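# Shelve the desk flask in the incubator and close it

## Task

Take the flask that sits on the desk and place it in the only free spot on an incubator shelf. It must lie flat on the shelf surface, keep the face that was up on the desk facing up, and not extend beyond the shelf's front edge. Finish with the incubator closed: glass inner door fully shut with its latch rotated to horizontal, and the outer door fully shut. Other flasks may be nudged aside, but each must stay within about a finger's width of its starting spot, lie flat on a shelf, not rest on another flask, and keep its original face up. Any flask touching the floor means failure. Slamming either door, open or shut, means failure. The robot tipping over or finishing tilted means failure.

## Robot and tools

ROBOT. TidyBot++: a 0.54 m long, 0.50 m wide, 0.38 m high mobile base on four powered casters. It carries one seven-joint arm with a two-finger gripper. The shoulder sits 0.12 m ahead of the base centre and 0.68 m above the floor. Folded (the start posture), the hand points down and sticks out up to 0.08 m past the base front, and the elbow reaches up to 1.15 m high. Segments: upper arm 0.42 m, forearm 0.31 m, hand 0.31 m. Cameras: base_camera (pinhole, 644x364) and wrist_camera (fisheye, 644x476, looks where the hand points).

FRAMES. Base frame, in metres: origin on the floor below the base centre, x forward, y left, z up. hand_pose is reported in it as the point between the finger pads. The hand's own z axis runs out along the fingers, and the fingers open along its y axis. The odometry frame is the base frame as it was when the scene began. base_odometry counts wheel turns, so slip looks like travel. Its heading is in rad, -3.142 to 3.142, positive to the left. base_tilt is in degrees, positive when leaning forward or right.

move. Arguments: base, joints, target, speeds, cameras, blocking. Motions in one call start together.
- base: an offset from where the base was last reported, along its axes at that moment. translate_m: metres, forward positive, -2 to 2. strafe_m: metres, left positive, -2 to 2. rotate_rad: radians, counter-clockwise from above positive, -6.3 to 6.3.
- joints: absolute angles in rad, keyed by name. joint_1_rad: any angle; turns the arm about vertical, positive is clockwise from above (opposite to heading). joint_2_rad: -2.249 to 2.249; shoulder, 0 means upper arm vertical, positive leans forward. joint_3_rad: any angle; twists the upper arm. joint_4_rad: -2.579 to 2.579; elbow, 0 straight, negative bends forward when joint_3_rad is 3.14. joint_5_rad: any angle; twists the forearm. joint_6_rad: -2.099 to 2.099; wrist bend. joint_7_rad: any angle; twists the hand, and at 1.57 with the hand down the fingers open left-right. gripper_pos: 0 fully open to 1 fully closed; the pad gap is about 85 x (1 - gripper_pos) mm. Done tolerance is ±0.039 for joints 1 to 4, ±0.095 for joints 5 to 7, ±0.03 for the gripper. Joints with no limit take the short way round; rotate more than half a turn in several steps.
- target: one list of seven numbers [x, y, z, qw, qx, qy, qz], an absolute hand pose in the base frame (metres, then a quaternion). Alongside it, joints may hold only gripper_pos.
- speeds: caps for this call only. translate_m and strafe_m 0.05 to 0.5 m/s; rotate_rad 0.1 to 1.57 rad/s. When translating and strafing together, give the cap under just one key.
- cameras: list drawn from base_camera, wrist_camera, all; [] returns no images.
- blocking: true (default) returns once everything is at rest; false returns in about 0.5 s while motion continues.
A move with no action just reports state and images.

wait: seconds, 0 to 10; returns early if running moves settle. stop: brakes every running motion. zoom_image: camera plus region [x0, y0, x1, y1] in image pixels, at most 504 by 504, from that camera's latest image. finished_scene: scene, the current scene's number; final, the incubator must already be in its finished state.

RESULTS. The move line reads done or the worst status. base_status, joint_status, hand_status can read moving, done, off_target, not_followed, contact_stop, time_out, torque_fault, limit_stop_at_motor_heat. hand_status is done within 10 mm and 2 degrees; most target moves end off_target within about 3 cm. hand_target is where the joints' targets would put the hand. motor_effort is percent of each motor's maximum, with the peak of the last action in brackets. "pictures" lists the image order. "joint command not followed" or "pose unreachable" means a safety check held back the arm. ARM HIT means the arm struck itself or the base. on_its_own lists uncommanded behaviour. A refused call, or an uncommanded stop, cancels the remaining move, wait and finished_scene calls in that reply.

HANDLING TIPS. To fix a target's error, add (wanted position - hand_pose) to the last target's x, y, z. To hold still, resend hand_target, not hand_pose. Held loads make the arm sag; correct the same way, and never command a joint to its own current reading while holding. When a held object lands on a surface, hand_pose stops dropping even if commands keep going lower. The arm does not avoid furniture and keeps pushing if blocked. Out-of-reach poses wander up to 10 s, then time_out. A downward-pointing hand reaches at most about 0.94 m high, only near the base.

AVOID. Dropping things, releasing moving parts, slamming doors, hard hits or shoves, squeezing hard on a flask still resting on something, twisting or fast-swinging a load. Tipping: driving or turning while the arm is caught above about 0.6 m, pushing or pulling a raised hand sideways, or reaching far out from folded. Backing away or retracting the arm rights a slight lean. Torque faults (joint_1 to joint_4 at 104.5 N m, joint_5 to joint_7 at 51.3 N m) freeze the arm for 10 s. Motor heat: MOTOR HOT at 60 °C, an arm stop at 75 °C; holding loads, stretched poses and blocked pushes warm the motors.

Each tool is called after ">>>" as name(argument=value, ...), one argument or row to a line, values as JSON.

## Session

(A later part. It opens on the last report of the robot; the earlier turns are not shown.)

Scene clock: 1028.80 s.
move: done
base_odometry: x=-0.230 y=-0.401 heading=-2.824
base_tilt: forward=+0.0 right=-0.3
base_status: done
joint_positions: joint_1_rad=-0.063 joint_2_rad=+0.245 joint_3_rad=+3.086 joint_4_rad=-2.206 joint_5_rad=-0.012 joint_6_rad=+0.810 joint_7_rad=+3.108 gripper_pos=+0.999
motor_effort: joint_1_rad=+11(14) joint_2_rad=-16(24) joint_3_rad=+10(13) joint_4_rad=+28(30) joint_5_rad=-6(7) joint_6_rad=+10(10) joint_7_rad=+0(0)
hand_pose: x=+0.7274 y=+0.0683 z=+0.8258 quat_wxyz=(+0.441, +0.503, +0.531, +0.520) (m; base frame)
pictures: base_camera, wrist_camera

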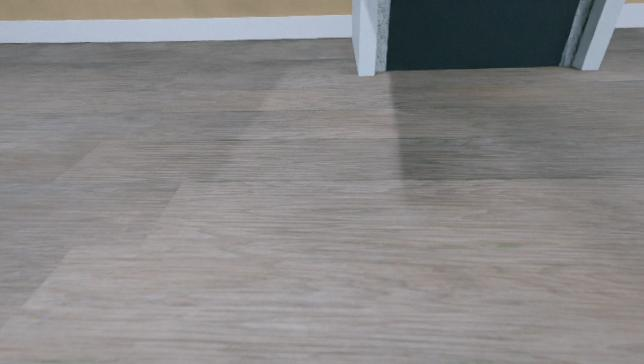

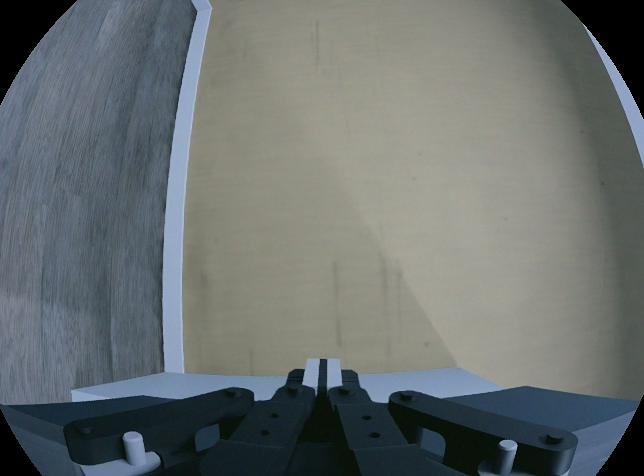

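>>> move(
  base={"strafe_m": -0.1, "translate_m": 0.01},
  speeds={"strafe_m": 0.06},
)

Scene clock: 1055.20 s.
move: done
base_odometry: x=-0.270 y=-0.310 heading=-2.824
base_tilt: forward=+0.0 right=-0.4
base_status: done
joint_positions: joint_1_rad=-0.101 joint_2_rad=+0.213 joint_3_rad=+3.046 joint_4_rad=-2.247 joint_5_rad=+0.015 joint_6_rad=+0.810 joint_7_rad=+3.110 gripper_pos=+0.999
motor_effort: joint_1_rad=+18(20) joint_2_rad=-9(17) joint_3_rad=+17(20) joint_4_rad=+35(37) joint_5_rad=-10(12) joint_6_rad=+9(10) joint_7_rad=+0(1)
hand_pose: x=+0.7035 y=+0.1169 z=+0.8250 quat_wxyz=(+0.417, +0.475, +0.560, +0.536) (m; base frame)
pictures: base_camera, wrist_camera

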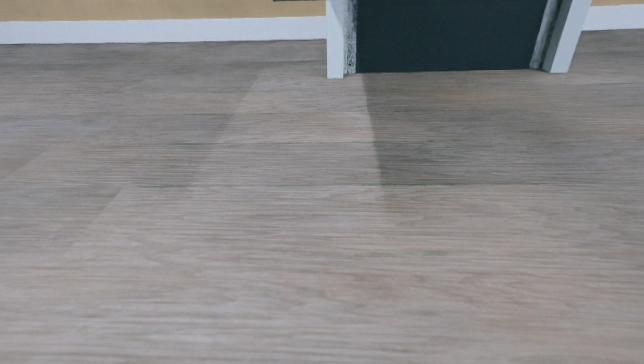

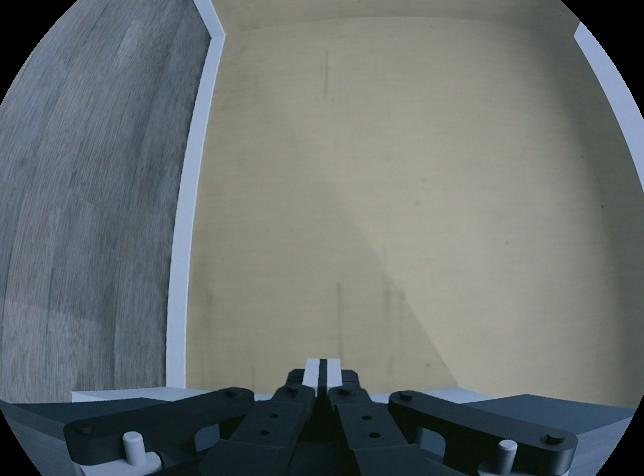

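>>> wait(
  seconds=3,
)

Scene clock: 1085.20 s.
base_odometry: x=-0.270 y=-0.310 heading=-2.824
base_tilt: forward=+0.0 right=-0.4
base_status: done
joint_positions: joint_1_rad=-0.101 joint_2_rad=+0.213 joint_3_rad=+3.046 joint_4_rad=-2.247 joint_5_rad=+0.015 joint_6_rad=+0.810 joint_7_rad=+3.110 gripper_pos=+0.999
motor_effort: joint_1_rad=+18(20) joint_2_rad=-9(17) joint_3_rad=+17(20) joint_4_rad=+35(37) joint_5_rad=-10(12) joint_6_rad=+9(10) joint_7_rad=+0(1)
hand_pose: x=+0.7035 y=+0.1169 z=+0.8250 quat_wxyz=(+0.417, +0.475, +0.560, +0.536) (m; base frame)
wait: 3.00 s; at rest from the start
pictures: base_camera, wrist_camera

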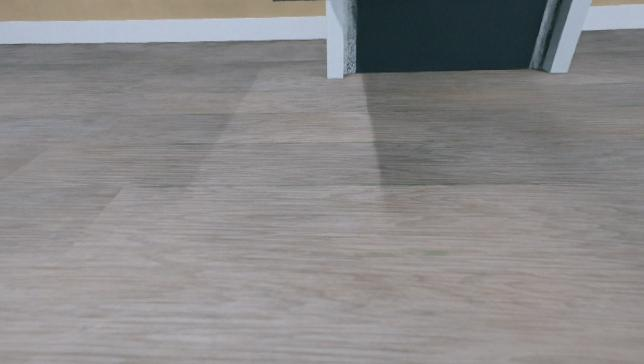

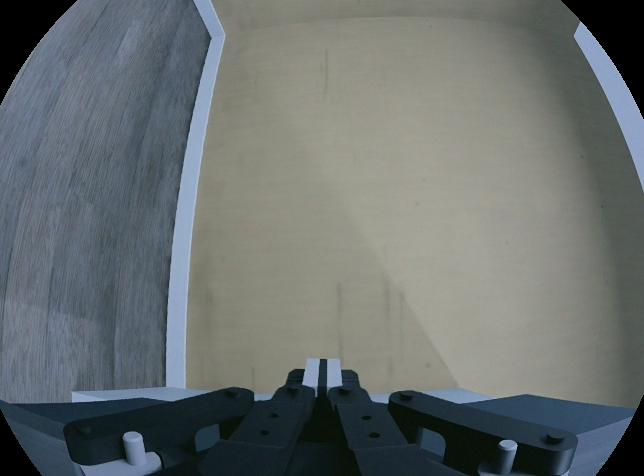

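>>> move(
  base={"strafe_m": 0.25},
  speeds={"strafe_m": 0.15},
  cameras=["wrist_camera"],
)

>>> move(
  base={"translate_m": -0.35},
  speeds={"translate_m": 0.2},
  joints={"joint_1_rad": 0, "joint_2_rad": -0.342, "joint_3_rad": 3.141, "joint_4_rad": -2.36, "joint_5_rad": 0, "joint_6_rad": 0.3, "joint_7_rad": 1.6},
)

Scene clock: 1103.80 s.
move: done
base_odometry: x=-0.192 y=-0.547 heading=-2.824
base_tilt: forward=+0.1 right=-0.3
base_status: done
joint_positions: joint_1_rad=-0.007 joint_2_rad=+0.273 joint_3_rad=+3.124 joint_4_rad=-2.160 joint_5_rad=+0.015 joint_6_rad=+0.813 joint_7_rad=+3.110 gripper_pos=+0.999
motor_effort: joint_1_rad=+0(16) joint_2_rad=-26(27) joint_3_rad=-1(17) joint_4_rad=+16(35) joint_5_rad=+0(9) joint_6_rad=+9(10) joint_7_rad=+0(1)
hand_pose: x=+0.7473 y=+0.0192 z=+0.8331 quat_wxyz=(+0.472, +0.510, +0.514, +0.502) (m; base frame)
pictures: wrist_camera

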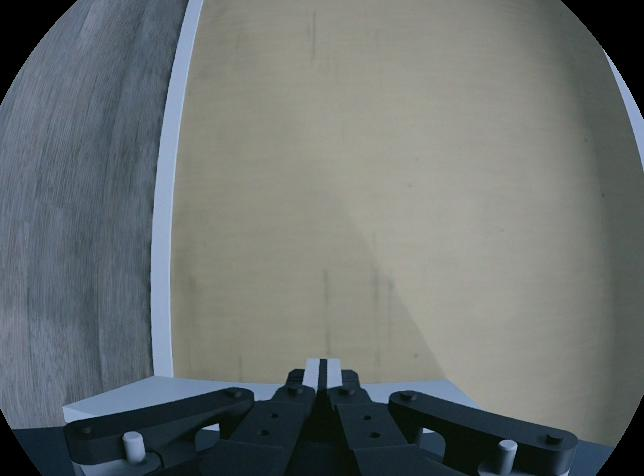

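Scene clock: 1106.30 s.
move: done
base_odometry: x=+0.140 y=-0.438 heading=-2.824
base_tilt: forward=+0.0 right=-0.2
base_status: done
joint_positions: joint_1_rad=-0.007 joint_2_rad=-0.332 joint_3_rad=+3.124 joint_4_rad=-2.350 joint_5_rad=+0.015 joint_6_rad=+0.356 joint_7_rad=+1.677 gripper_pos=+0.999
joint_status: all done
motor_effort: joint_1_rad=+0(2) joint_2_rad=-8(30) joint_3_rad=+0(2) joint_4_rad=+20(21) joint_5_rad=+0(1) joint_6_rad=+9(10) joint_7_rad=+0(2)
hand_pose: x=+0.5749 y=+0.0152 z=+0.9154 quat_wxyz=(+0.033, +0.736, +0.057, +0.673) (m; base frame)
pictures: base_camera, wrist_camera

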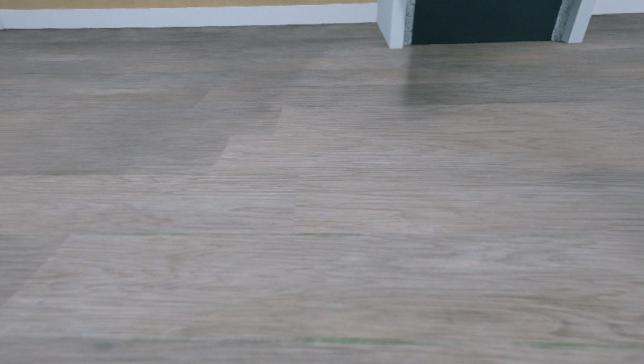

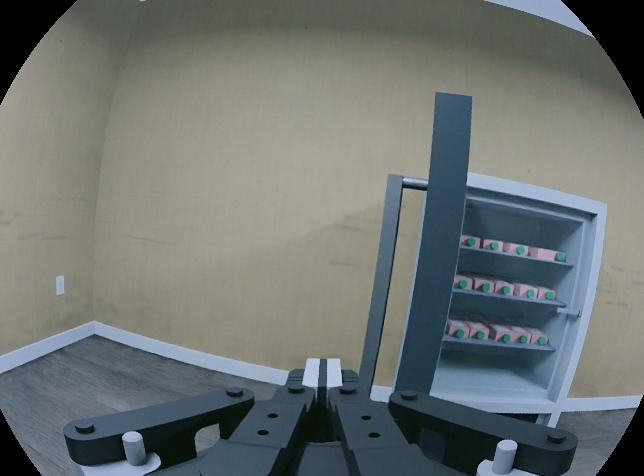

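>>> move(
  joints={"joint_1_rad": 0, "joint_2_rad": 0.28, "joint_3_rad": 3.141, "joint_4_rad": -2.145, "joint_5_rad": 0, "joint_6_rad": 0.85, "joint_7_rad": 2.4},
  cameras=[],
)

>>> move(
  joints={"joint_7_rad": 3.18},
  base={"translate_m": 0.27},
  speeds={"translate_m": 0.15},
)

Scene clock: 1155.97 s.
move: done
base_odometry: x=+0.140 y=-0.438 heading=-2.824
base_tilt: forward=+0.0 right=-0.3
joint_positions: joint_1_rad=-0.007 joint_2_rad=+0.276 joint_3_rad=+3.124 joint_4_rad=-2.165 joint_5_rad=+0.015 joint_6_rad=+0.805 joint_7_rad=+2.323 gripper_pos=+0.999
joint_status: all done
motor_effort: joint_1_rad=+0(2) joint_2_rad=-26(28) joint_3_rad=-1(3) joint_4_rad=+16(21) joint_5_rad=+1(1) joint_6_rad=+9(10) joint_7_rad=+0(2)
hand_pose: x=+0.7465 y=+0.0192 z=+0.8263 quat_wxyz=(+0.242, +0.673, +0.282, +0.640) (m; base frame)
pictures: none

Scene clock: 1158.40 s.
move: done
base_odometry: x=-0.116 y=-0.523 heading=-2.824
base_tilt: forward=+0.1 right=-0.3
base_status: done
joint_positions: joint_1_rad=-0.007 joint_2_rad=+0.280 joint_3_rad=+3.124 joint_4_rad=-2.159 joint_5_rad=+0.015 joint_6_rad=+0.807 joint_7_rad=+3.107 gripper_pos=+0.999
joint_status: all done
motor_effort: joint_1_rad=+0(1) joint_2_rad=-27(29) joint_3_rad=-1(2) joint_4_rad=+17(18) joint_5_rad=+0(1) joint_6_rad=+9(9) joint_7_rad=+0(1)
hand_pose: x=+0.7487 y=+0.0192 z=+0.8274 quat_wxyz=(+0.469, +0.514, +0.516, +0.500) (m; base frame)
pictures: base_camera, wrist_camera

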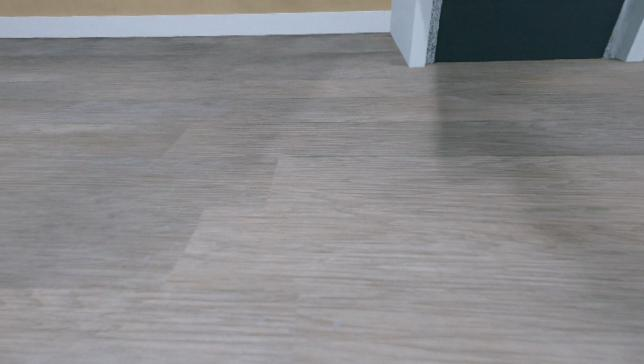

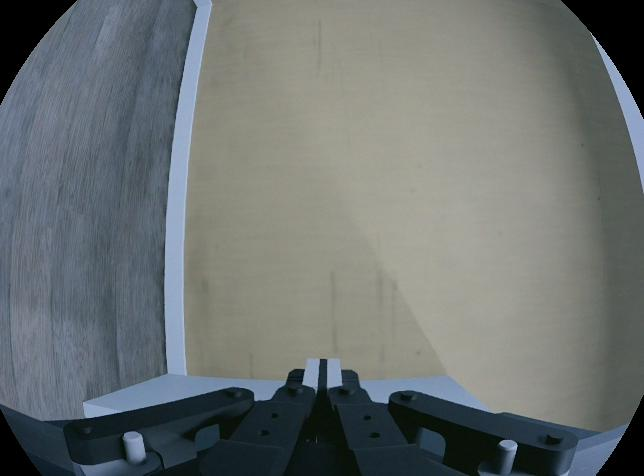

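>>> move(
  base={"translate_m": 0.03},
  speeds={"translate_m": 0.1},
  cameras=[],
)

>>> move(
  base={"strafe_m": -0.1},
  speeds={"strafe_m": 0.06},
)

>>> move(
  base={"strafe_m": -0.06},
  speeds={"strafe_m": 0.06},
)

Scene clock: 1167.30 s.
move: done
base_odometry: x=-0.145 y=-0.532 heading=-2.823
base_tilt: forward=+0.1 right=-0.3
base_status: done
joint_positions: joint_1_rad=-0.007 joint_2_rad=+0.284 joint_3_rad=+3.124 joint_4_rad=-2.156 joint_5_rad=+0.015 joint_6_rad=+0.808 joint_7_rad=+3.107 gripper_pos=+0.999
motor_effort: joint_1_rad=-1(1) joint_2_rad=-27(28) joint_3_rad=-1(3) joint_4_rad=+16(17) joint_5_rad=+0(1) joint_6_rad=+9(9) joint_7_rad=+0(1)
hand_pose: x=+0.7500 y=+0.0192 z=+0.8268 quat_wxyz=(+0.469, +0.514, +0.516, +0.500) (m; base frame)
pictures: none

Scene clock: 1169.47 s.
move: done
base_odometry: x=-0.176 y=-0.437 heading=-2.823
base_tilt: forward=+0.0 right=-0.3
base_status: done
joint_positions: joint_1_rad=-0.008 joint_2_rad=+0.284 joint_3_rad=+3.124 joint_4_rad=-2.156 joint_5_rad=+0.015 joint_6_rad=+0.808 joint_7_rad=+3.107 gripper_pos=+0.999
motor_effort: joint_1_rad=+0(4) joint_2_rad=-26(27) joint_3_rad=-1(5) joint_4_rad=+16(18) joint_5_rad=+0(4) joint_6_rad=+9(9) joint_7_rad=+0(1)
hand_pose: x=+0.7500 y=+0.0196 z=+0.8269 quat_wxyz=(+0.468, +0.513, +0.517, +0.500) (m; base frame)
pictures: base_camera, wrist_camera

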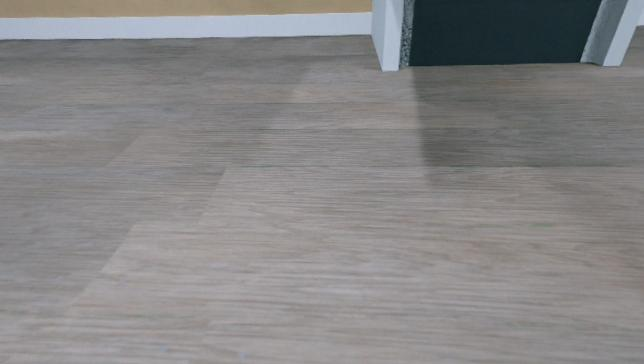

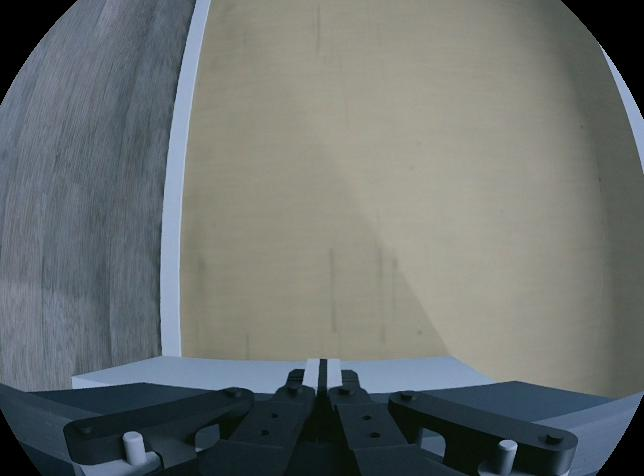

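Scene clock: 1170.97 s.
move: done
base_odometry: x=-0.195 y=-0.380 heading=-2.823
base_tilt: forward=+0.0 right=-0.3
base_status: done
joint_positions: joint_1_rad=-0.024 joint_2_rad=+0.269 joint_3_rad=+3.122 joint_4_rad=-2.175 joint_5_rad=+0.015 joint_6_rad=+0.809 joint_7_rad=+3.107 gripper_pos=+0.999
motor_effort: joint_1_rad=+4(7) joint_2_rad=-22(28) joint_3_rad=+4(6) joint_4_rad=+22(24) joint_5_rad=-2(4) joint_6_rad=+9(10) joint_7_rad=+0(1)
hand_pose: x=+0.7424 y=+0.0306 z=+0.8266 quat_wxyz=(+0.463, +0.510, +0.522, +0.504) (m; base frame)
pictures: base_camera, wrist_camera

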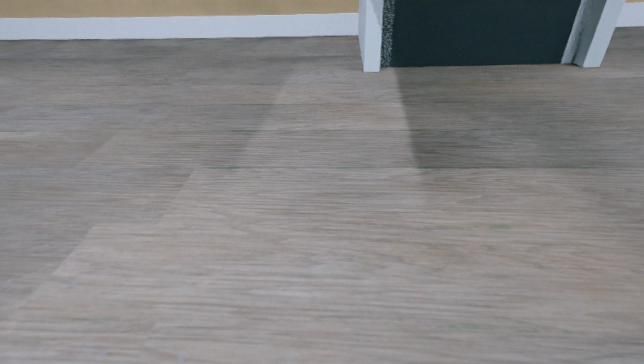

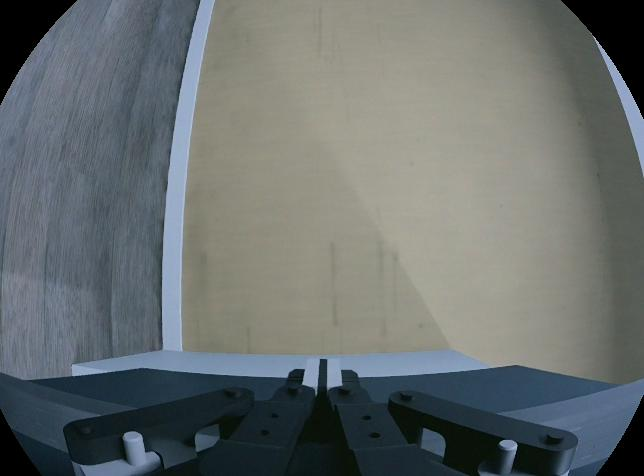

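>>> move(
  base={"strafe_m": 0.06},
  speeds={"strafe_m": 0.1},
  cameras=[],
)

>>> move(
  joints={"joint_7_rad": 1.57},
  cameras=["wrist_camera"],
)

Scene clock: 1208.57 s.
move: done
base_odometry: x=-0.176 y=-0.437 heading=-2.823
base_tilt: forward=+0.1 right=-0.3
base_status: done
joint_positions: joint_1_rad=-0.004 joint_2_rad=+0.274 joint_3_rad=+3.131 joint_4_rad=-2.158 joint_5_rad=+0.015 joint_6_rad=+0.810 joint_7_rad=+3.107 gripper_pos=+0.999
motor_effort: joint_1_rad=+0(4) joint_2_rad=-26(27) joint_3_rad=-1(3) joint_4_rad=+16(23) joint_5_rad=+0(3) joint_6_rad=+9(10) joint_7_rad=+0(1)
hand_pose: x=+0.7483 y=+0.0133 z=+0.8324 quat_wxyz=(+0.474, +0.513, +0.512, +0.500) (m; base frame)
pictures: none

Scene clock: 1210.70 s.
move: done
base_odometry: x=-0.176 y=-0.437 heading=-2.823
base_tilt: forward=+0.1 right=-0.3
joint_positions: joint_1_rad=-0.004 joint_2_rad=+0.274 joint_3_rad=+3.131 joint_4_rad=-2.158 joint_5_rad=+0.015 joint_6_rad=+0.810 joint_7_rad=+1.643 gripper_pos=+0.999
joint_status: all done
motor_effort: joint_1_rad=+0(1) joint_2_rad=-26(27) joint_3_rad=-1(2) joint_4_rad=+17(17) joint_5_rad=+0(1) joint_6_rad=+9(9) joint_7_rad=+0(1)
hand_pose: x=+0.7483 y=+0.0133 z=+0.8324 quat_wxyz=(+0.019, +0.724, +0.038, +0.688) (m; base frame)
pictures: wrist_camera

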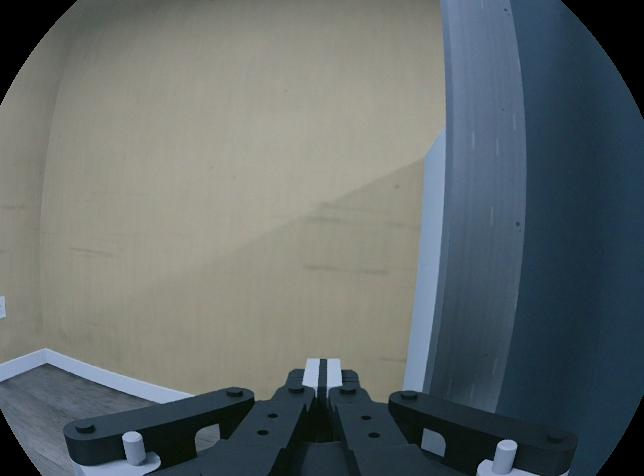

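>>> move(
  base={"strafe_m": -0.03},
  speeds={"strafe_m": 0.06},
  cameras=["wrist_camera"],
)

>>> move(
  base={"strafe_m": -0.04},
  speeds={"strafe_m": 0.06},
  cameras=["wrist_camera"],
)

>>> move(
  base={"strafe_m": -0.04},
  speeds={"strafe_m": 0.06},
  cameras=["wrist_camera"],
)

Scene clock: 1245.50 s.
move: done
base_odometry: x=-0.186 y=-0.409 heading=-2.823
base_tilt: forward=+0.1 right=-0.3
base_status: done
joint_positions: joint_1_rad=-0.014 joint_2_rad=+0.273 joint_3_rad=+3.129 joint_4_rad=-2.161 joint_5_rad=+0.015 joint_6_rad=+0.812 joint_7_rad=+1.643 gripper_pos=+0.999
motor_effort: joint_1_rad=+2(5) joint_2_rad=-23(27) joint_3_rad=+1(5) joint_4_rad=+19(22) joint_5_rad=-1(3) joint_6_rad=+9(10) joint_7_rad=+0(1)
hand_pose: x=+0.7472 y=+0.0205 z=+0.8322 quat_wxyz=(+0.014, +0.724, +0.042, +0.689) (m; base frame)
pictures: wrist_camera

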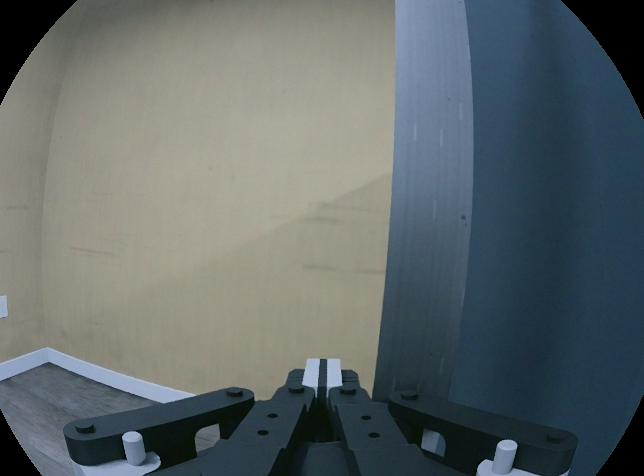

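Scene clock: 1246.67 s.
move: done
base_odometry: x=-0.198 y=-0.371 heading=-2.823
base_tilt: forward=+0.0 right=-0.3
base_status: done
joint_positions: joint_1_rad=-0.029 joint_2_rad=+0.260 joint_3_rad=+3.117 joint_4_rad=-2.177 joint_5_rad=+0.015 joint_6_rad=+0.812 joint_7_rad=+1.643 gripper_pos=+0.999
motor_effort: joint_1_rad=+4(8) joint_2_rad=-20(24) joint_3_rad=+4(7) joint_4_rad=+23(25) joint_5_rad=-2(5) joint_6_rad=+9(10) joint_7_rad=+0(1)
hand_pose: x=+0.7402 y=+0.0367 z=+0.8320 quat_wxyz=(+0.004, +0.724, +0.051, +0.688) (m; base frame)
pictures: wrist_camera

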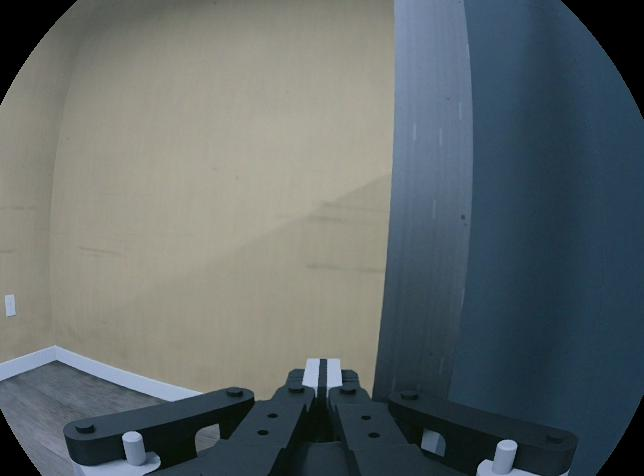

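Scene clock: 1247.83 s.
move: done
base_odometry: x=-0.211 y=-0.333 heading=-2.823
base_tilt: forward=+0.0 right=-0.3
base_status: done
joint_positions: joint_1_rad=-0.038 joint_2_rad=+0.247 joint_3_rad=+3.107 joint_4_rad=-2.194 joint_5_rad=+0.015 joint_6_rad=+0.813 joint_7_rad=+1.643 gripper_pos=+0.999
motor_effort: joint_1_rad=+8(10) joint_2_rad=-16(21) joint_3_rad=+7(9) joint_4_rad=+26(28) joint_5_rad=-4(5) joint_6_rad=+9(10) joint_7_rad=+0(1)
hand_pose: x=+0.7330 y=+0.0477 z=+0.8318 quat_wxyz=(-0.003, +0.725, +0.057, +0.687) (m; base frame)
pictures: wrist_camera

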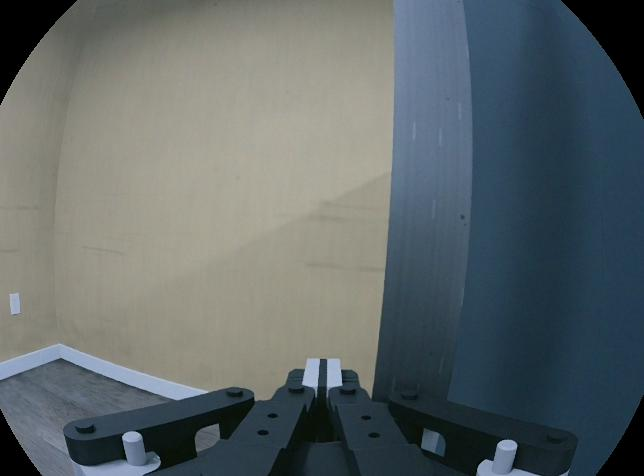

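>>> move(
  base={"strafe_m": -0.1},
  speeds={"strafe_m": 0.06},
  cameras=["wrist_camera"],
)

>>> move(
  base={"strafe_m": -0.1, "translate_m": 0.02},
  speeds={"strafe_m": 0.06},
)

Scene clock: 1268.57 s.
move: done
base_odometry: x=-0.242 y=-0.238 heading=-2.822
base_tilt: forward=+0.0 right=-0.3
base_status: done
joint_positions: joint_1_rad=-0.040 joint_2_rad=+0.218 joint_3_rad=+3.100 joint_4_rad=-2.230 joint_5_rad=+0.015 joint_6_rad=+0.813 joint_7_rad=+1.643 gripper_pos=+0.999
motor_effort: joint_1_rad=+6(11) joint_2_rad=-9(17) joint_3_rad=+7(10) joint_4_rad=+33(34) joint_5_rad=-3(6) joint_6_rad=+9(10) joint_7_rad=+0(1)
hand_pose: x=+0.7188 y=+0.0522 z=+0.8314 quat_wxyz=(-0.007, +0.727, +0.060, +0.684) (m; base frame)
pictures: wrist_camera

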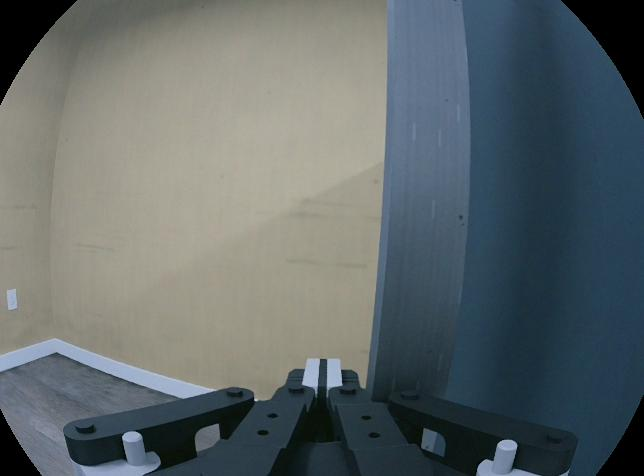

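Scene clock: 1271.27 s.
move: done
base_odometry: x=-0.293 y=-0.149 heading=-2.823
base_tilt: forward=-0.1 right=-0.3
base_status: done
joint_positions: joint_1_rad=+0.057 joint_2_rad=+0.229 joint_3_rad=+3.184 joint_4_rad=-2.218 joint_5_rad=+0.002 joint_6_rad=+0.815 joint_7_rad=+1.642 gripper_pos=+0.999
motor_effort: joint_1_rad=-10(13) joint_2_rad=-17(18) joint_3_rad=-10(13) joint_4_rad=+28(42) joint_5_rad=+7(8) joint_6_rad=+10(10) joint_7_rad=+1(1)
hand_pose: x=+0.7244 y=-0.0566 z=+0.8308 quat_wxyz=(+0.061, +0.728, -0.006, +0.682) (m; base frame)
pictures: base_camera, wrist_camera

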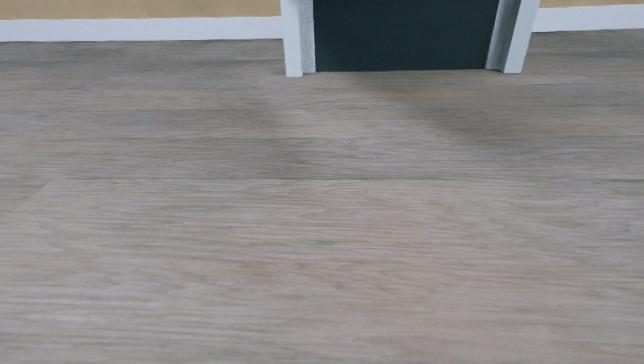

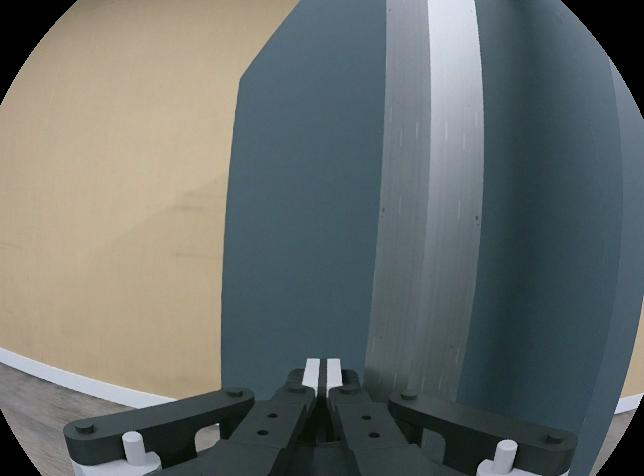

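>>> move(
  base={"strafe_m": -0.09, "translate_m": 0.06},
  speeds={"strafe_m": 0.06},
)

>>> move(
  base={"strafe_m": -0.07, "translate_m": 0.07},
  speeds={"strafe_m": 0.05},
)

Scene clock: 1285.00 s.
move: done
base_odometry: x=-0.378 y=-0.082 heading=-2.823
base_tilt: forward=+0.0 right=-0.3
base_status: done
joint_positions: joint_1_rad=-0.004 joint_2_rad=+0.282 joint_3_rad=+3.134 joint_4_rad=-2.144 joint_5_rad=+0.001 joint_6_rad=+0.816 joint_7_rad=+1.640 gripper_pos=+0.999
motor_effort: joint_1_rad=+0(16) joint_2_rad=-27(29) joint_3_rad=-1(16) joint_4_rad=+17(32) joint_5_rad=+0(11) joint_6_rad=+9(11) joint_7_rad=+0(1)
hand_pose: x=+0.7531 y=+0.0081 z=+0.8365 quat_wxyz=(+0.019, +0.720, +0.028, +0.693) (m; base frame)
pictures: base_camera, wrist_camera

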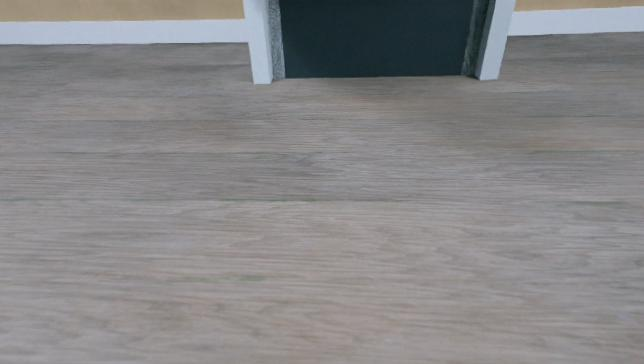

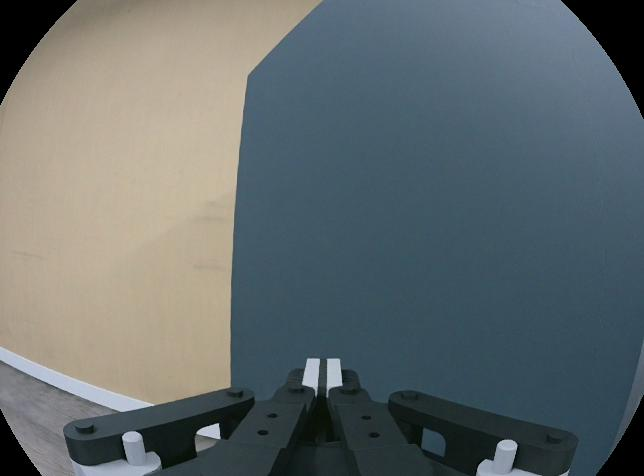

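Scene clock: 1287.43 s.
move: done
base_odometry: x=-0.466 y=-0.038 heading=-2.823
base_tilt: forward=+0.1 right=-0.3
base_status: done
joint_positions: joint_1_rad=-0.004 joint_2_rad=+0.282 joint_3_rad=+3.134 joint_4_rad=-2.144 joint_5_rad=+0.001 joint_6_rad=+0.816 joint_7_rad=+1.640 gripper_pos=+0.999
motor_effort: joint_1_rad=-1(3) joint_2_rad=-27(28) joint_3_rad=-2(3) joint_4_rad=+16(17) joint_5_rad=+0(1) joint_6_rad=+9(9) joint_7_rad=+0(1)
hand_pose: x=+0.7531 y=+0.0083 z=+0.8364 quat_wxyz=(+0.019, +0.720, +0.029, +0.693) (m; base frame)
pictures: base_camera, wrist_camera

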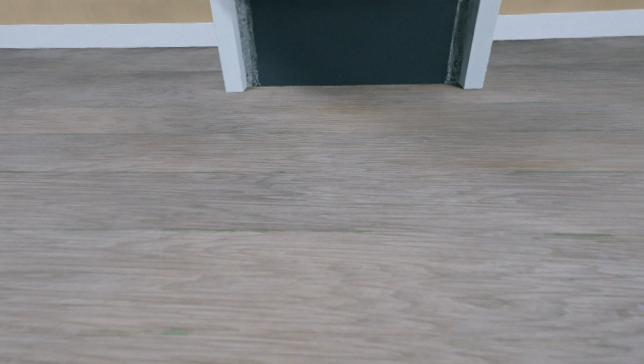

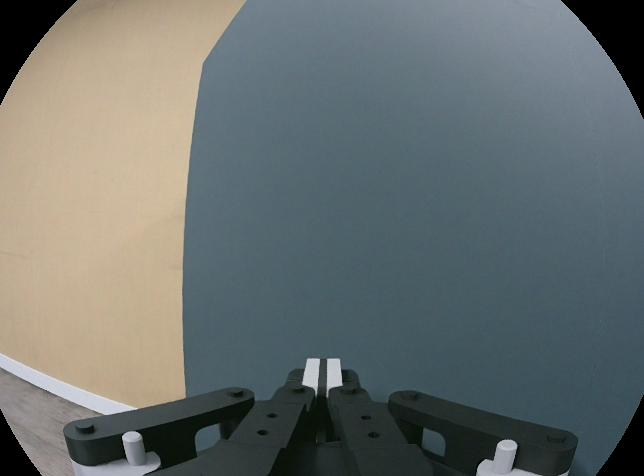

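>>> zoom_image(
  camera="wrist_camera",
  region=[400, 150, 644, 476],
)

>>> move(
  base={"translate_m": -0.12},
  speeds={"translate_m": 0.1},
  cameras=["wrist_camera"],
)

Scaled by 1.546.

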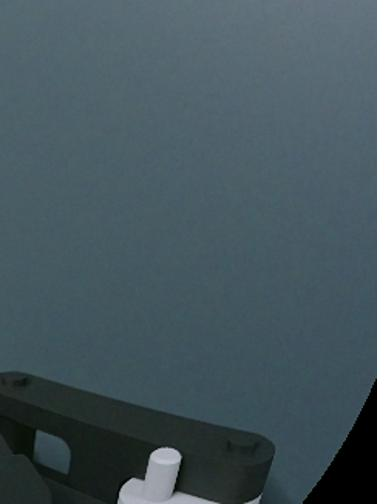

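Scene clock: 1301.07 s.
move: time_out
base_odometry: x=-0.355 y=-0.001 heading=-2.824
base_tilt: forward=+0.1 right=-0.4
base_status: translate_m time_out (by the wheels' count: -0.118 of -0.120)
joint_positions: joint_1_rad=-0.082 joint_2_rad=+0.379 joint_3_rad=+3.082 joint_4_rad=-2.019 joint_5_rad=+0.021 joint_6_rad=+0.818 joint_7_rad=+1.639 gripper_pos=+0.999
motor_effort: joint_1_rad=+12(17) joint_2_rad=-46(50) joint_3_rad=+9(13) joint_4_rad=-6(17) joint_5_rad=-8(11) joint_6_rad=+9(10) joint_7_rad=+1(1)
hand_pose: x=+0.7914 y=+0.0955 z=+0.8392 quat_wxyz=(-0.032, +0.706, +0.076, +0.703) (m; base frame)
pictures: wrist_camera

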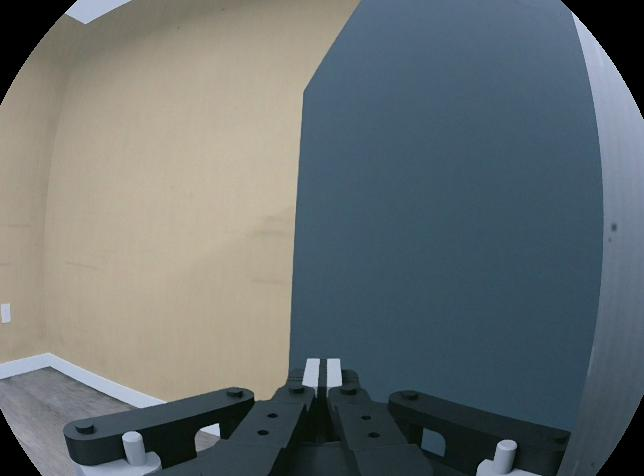

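>>> move(
  base={"translate_m": 0.12},
  speeds={"translate_m": 0.06},
  cameras=["wrist_camera"],
)

>>> move(
  base={"translate_m": 0.06, "strafe_m": -0.02},
  speeds={"translate_m": 0.06},
  cameras=["wrist_camera"],
)

Scene clock: 1312.97 s.
move: done
base_odometry: x=-0.469 y=-0.038 heading=-2.824
base_tilt: forward=+0.1 right=-0.3
base_status: done
joint_positions: joint_1_rad=-0.009 joint_2_rad=+0.297 joint_3_rad=+3.123 joint_4_rad=-2.136 joint_5_rad=+0.021 joint_6_rad=+0.818 joint_7_rad=+1.639 gripper_pos=+0.999
motor_effort: joint_1_rad=+0(14) joint_2_rad=-27(48) joint_3_rad=-1(9) joint_4_rad=+16(17) joint_5_rad=+0(8) joint_6_rad=+9(10) joint_7_rad=+0(1)
hand_pose: x=+0.7572 y=+0.0223 z=+0.8316 quat_wxyz=(+0.012, +0.721, +0.043, +0.691) (m; base frame)
pictures: wrist_camera

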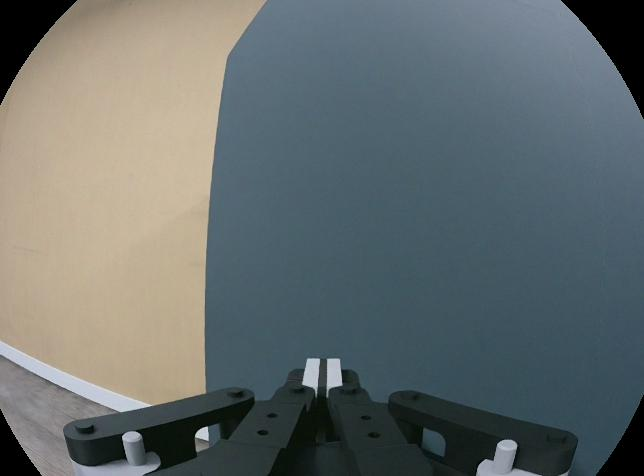

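Scene clock: 1314.50 s.
move: done
base_odometry: x=-0.532 y=-0.038 heading=-2.824
base_tilt: forward=+0.0 right=-0.3
base_status: done
joint_positions: joint_1_rad=-0.009 joint_2_rad=+0.295 joint_3_rad=+3.123 joint_4_rad=-2.139 joint_5_rad=+0.021 joint_6_rad=+0.818 joint_7_rad=+1.639 gripper_pos=+0.999
motor_effort: joint_1_rad=+0(4) joint_2_rad=-27(29) joint_3_rad=-2(3) joint_4_rad=+17(18) joint_5_rad=+0(2) joint_6_rad=+9(9) joint_7_rad=+1(1)
hand_pose: x=+0.7559 y=+0.0219 z=+0.8315 quat_wxyz=(+0.012, +0.722, +0.043, +0.691) (m; base frame)
pictures: wrist_camera

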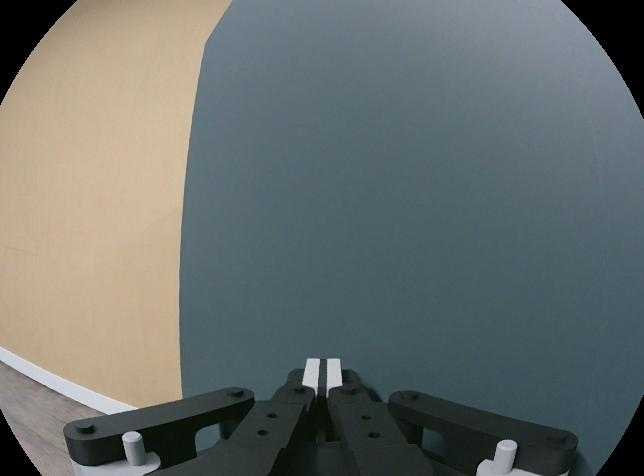

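>>> move(
  base={"translate_m": 0.05},
  speeds={"translate_m": 0.05},
  cameras=["wrist_camera"],
)

>>> move(
  base={"translate_m": 0.05},
  speeds={"translate_m": 0.05},
  cameras=["wrist_camera"],
)

Scene clock: 1325.37 s.
move: done
base_odometry: x=-0.579 y=-0.053 heading=-2.824
base_tilt: forward=+0.0 right=-0.3
base_status: done
joint_positions: joint_1_rad=-0.009 joint_2_rad=+0.293 joint_3_rad=+3.124 joint_4_rad=-2.141 joint_5_rad=+0.021 joint_6_rad=+0.818 joint_7_rad=+1.639 gripper_pos=+0.999
motor_effort: joint_1_rad=-1(3) joint_2_rad=-27(29) joint_3_rad=-2(3) joint_4_rad=+16(18) joint_5_rad=+0(2) joint_6_rad=+9(9) joint_7_rad=+1(1)
hand_pose: x=+0.7551 y=+0.0224 z=+0.8316 quat_wxyz=(+0.012, +0.722, +0.043, +0.691) (m; base frame)
pictures: wrist_camera

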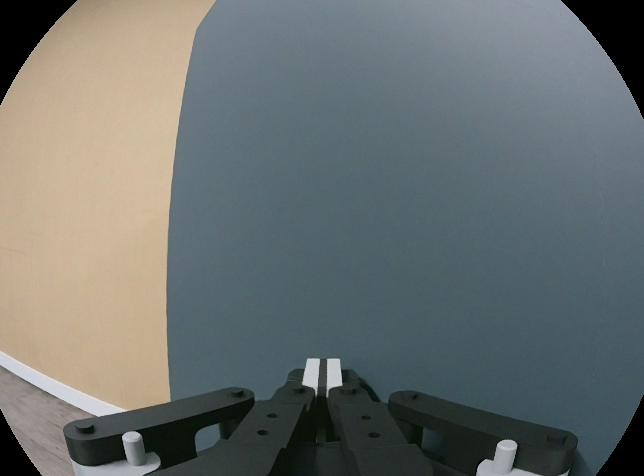

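Scene clock: 1326.83 s.
move: done
base_odometry: x=-0.627 y=-0.069 heading=-2.824
base_tilt: forward=+0.0 right=-0.3
base_status: done
joint_positions: joint_1_rad=-0.011 joint_2_rad=+0.292 joint_3_rad=+3.123 joint_4_rad=-2.143 joint_5_rad=+0.021 joint_6_rad=+0.818 joint_7_rad=+1.639 gripper_pos=+0.999
motor_effort: joint_1_rad=+0(4) joint_2_rad=-27(29) joint_3_rad=-1(3) joint_4_rad=+16(20) joint_5_rad=+0(3) joint_6_rad=+9(10) joint_7_rad=+0(1)
hand_pose: x=+0.7546 y=+0.0234 z=+0.8315 quat_wxyz=(+0.011, +0.722, +0.044, +0.691) (m; base frame)
pictures: wrist_camera

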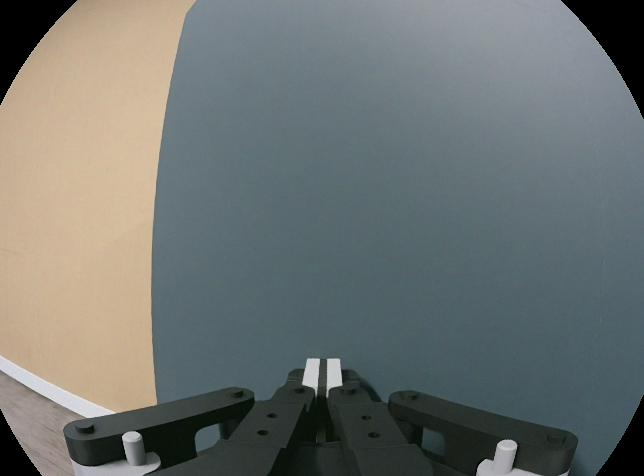

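>>> move(
  base={"translate_m": 0.04},
  speeds={"translate_m": 0.05},
)

>>> move(
  base={"translate_m": 0.04},
  speeds={"translate_m": 0.05},
)

Scene clock: 1335.47 s.
move: done
base_odometry: x=-0.665 y=-0.081 heading=-2.824
base_tilt: forward=+0.1 right=-0.3
base_status: done
joint_positions: joint_1_rad=-0.012 joint_2_rad=+0.290 joint_3_rad=+3.123 joint_4_rad=-2.147 joint_5_rad=+0.021 joint_6_rad=+0.818 joint_7_rad=+1.639 gripper_pos=+0.999
motor_effort: joint_1_rad=-1(4) joint_2_rad=-27(29) joint_3_rad=-1(3) joint_4_rad=+16(19) joint_5_rad=+0(2) joint_6_rad=+9(10) joint_7_rad=+0(1)
hand_pose: x=+0.7533 y=+0.0239 z=+0.8309 quat_wxyz=(+0.011, +0.722, +0.044, +0.690) (m; base frame)
pictures: base_camera, wrist_camera

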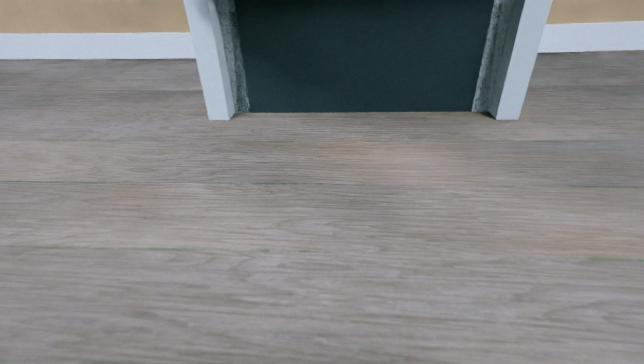

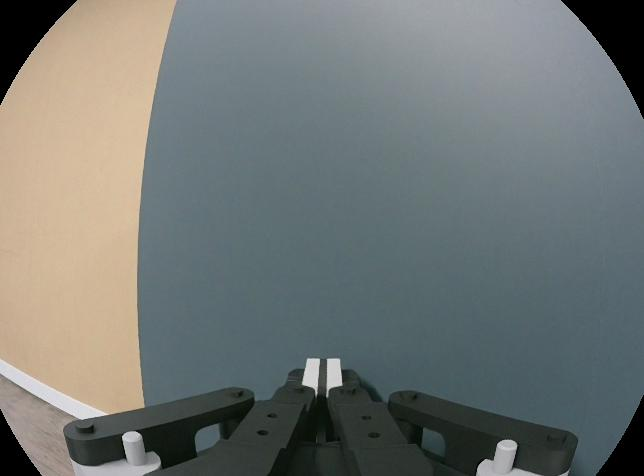

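Scene clock: 1336.73 s.
move: done
base_odometry: x=-0.703 y=-0.094 heading=-2.824
base_tilt: forward=+0.1 right=-0.3
base_status: done
joint_positions: joint_1_rad=-0.011 joint_2_rad=+0.287 joint_3_rad=+3.123 joint_4_rad=-2.151 joint_5_rad=+0.021 joint_6_rad=+0.818 joint_7_rad=+1.639 gripper_pos=+0.999
motor_effort: joint_1_rad=+1(4) joint_2_rad=-27(29) joint_3_rad=-1(4) joint_4_rad=+17(20) joint_5_rad=+0(2) joint_6_rad=+9(9) joint_7_rad=+0(1)
hand_pose: x=+0.7517 y=+0.0237 z=+0.8303 quat_wxyz=(+0.011, +0.723, +0.044, +0.689) (m; base frame)
pictures: base_camera, wrist_camera

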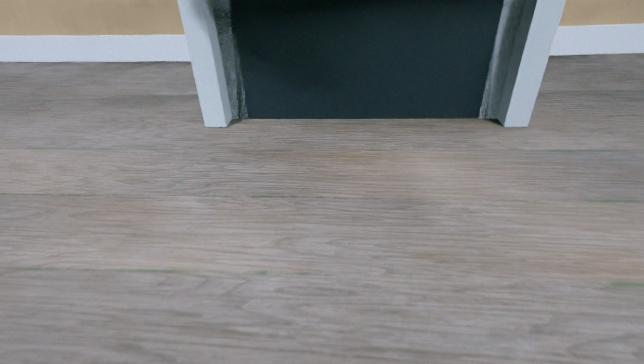

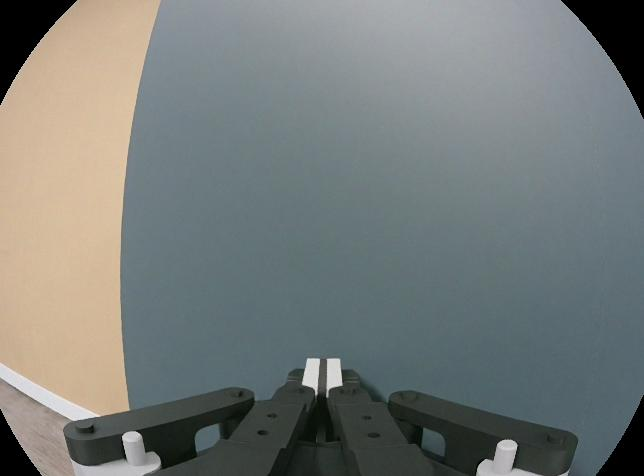

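>>> move(
  base={"translate_m": 0.035},
  speeds={"translate_m": 0.05},
  cameras=["wrist_camera"],
)

>>> move(
  base={"translate_m": 0.025},
  speeds={"translate_m": 0.05},
  cameras=["wrist_camera"],
)

>>> move(
  base={"translate_m": 0.02},
  speeds={"translate_m": 0.05},
  cameras=["wrist_camera"],
)

Scene clock: 1347.70 s.
move: done
base_odometry: x=-0.737 y=-0.105 heading=-2.823
base_tilt: forward=+0.0 right=-0.3
base_status: done
joint_positions: joint_1_rad=-0.008 joint_2_rad=+0.286 joint_3_rad=+3.126 joint_4_rad=-2.152 joint_5_rad=+0.021 joint_6_rad=+0.818 joint_7_rad=+1.639 gripper_pos=+0.999
motor_effort: joint_1_rad=+1(4) joint_2_rad=-27(29) joint_3_rad=-1(4) joint_4_rad=+16(20) joint_5_rad=+0(2) joint_6_rad=+9(9) joint_7_rad=+0(1)
hand_pose: x=+0.7515 y=+0.0196 z=+0.8306 quat_wxyz=(+0.014, +0.723, +0.042, +0.689) (m; base frame)
pictures: wrist_camera

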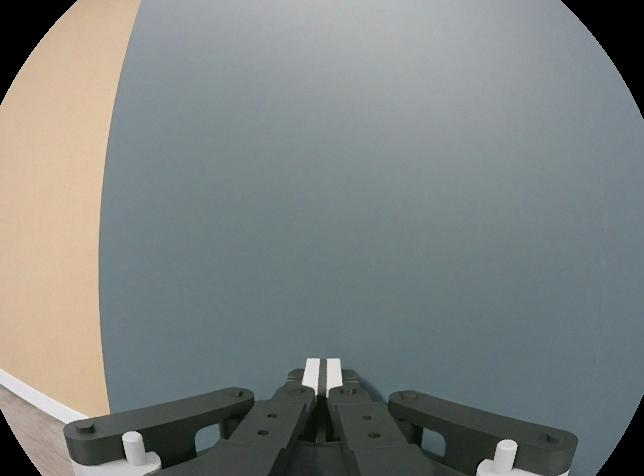

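Scene clock: 1348.77 s.
move: done
base_odometry: x=-0.761 y=-0.113 heading=-2.823
base_tilt: forward=+0.0 right=-0.4
base_status: done
joint_positions: joint_1_rad=-0.006 joint_2_rad=+0.284 joint_3_rad=+3.127 joint_4_rad=-2.153 joint_5_rad=+0.021 joint_6_rad=+0.818 joint_7_rad=+1.639 gripper_pos=+0.999
motor_effort: joint_1_rad=+0(4) joint_2_rad=-27(29) joint_3_rad=-2(3) joint_4_rad=+16(22) joint_5_rad=+0(3) joint_6_rad=+9(9) joint_7_rad=+0(1)
hand_pose: x=+0.7510 y=+0.0180 z=+0.8317 quat_wxyz=(+0.015, +0.723, +0.041, +0.690) (m; base frame)
pictures: wrist_camera

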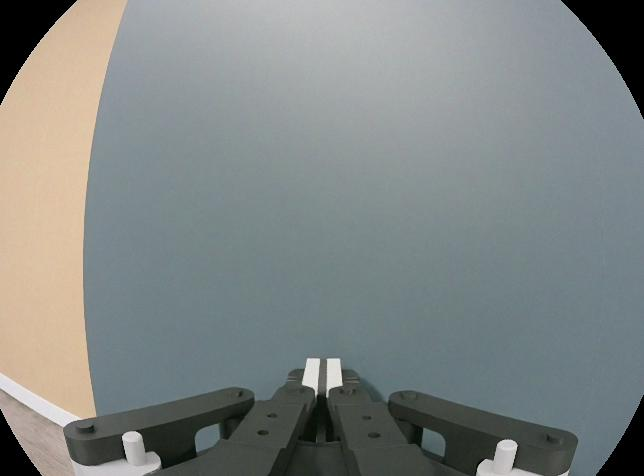

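Scene clock: 1349.67 s.
move: done
base_odometry: x=-0.780 y=-0.119 heading=-2.823
base_tilt: forward=+0.1 right=-0.3
base_status: done
joint_positions: joint_1_rad=-0.006 joint_2_rad=+0.285 joint_3_rad=+3.128 joint_4_rad=-2.152 joint_5_rad=+0.021 joint_6_rad=+0.818 joint_7_rad=+1.639 gripper_pos=+0.999
motor_effort: joint_1_rad=+0(4) joint_2_rad=-27(28) joint_3_rad=-1(3) joint_4_rad=+16(23) joint_5_rad=+0(3) joint_6_rad=+9(9) joint_7_rad=+0(1)
hand_pose: x=+0.7515 y=+0.0176 z=+0.8313 quat_wxyz=(+0.015, +0.723, +0.041, +0.690) (m; base frame)
pictures: wrist_camera

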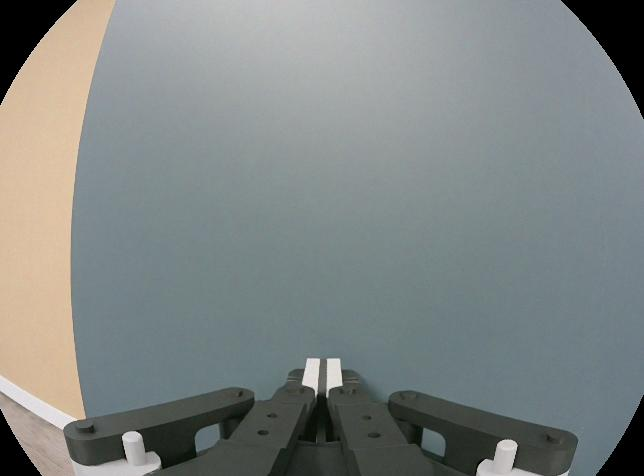

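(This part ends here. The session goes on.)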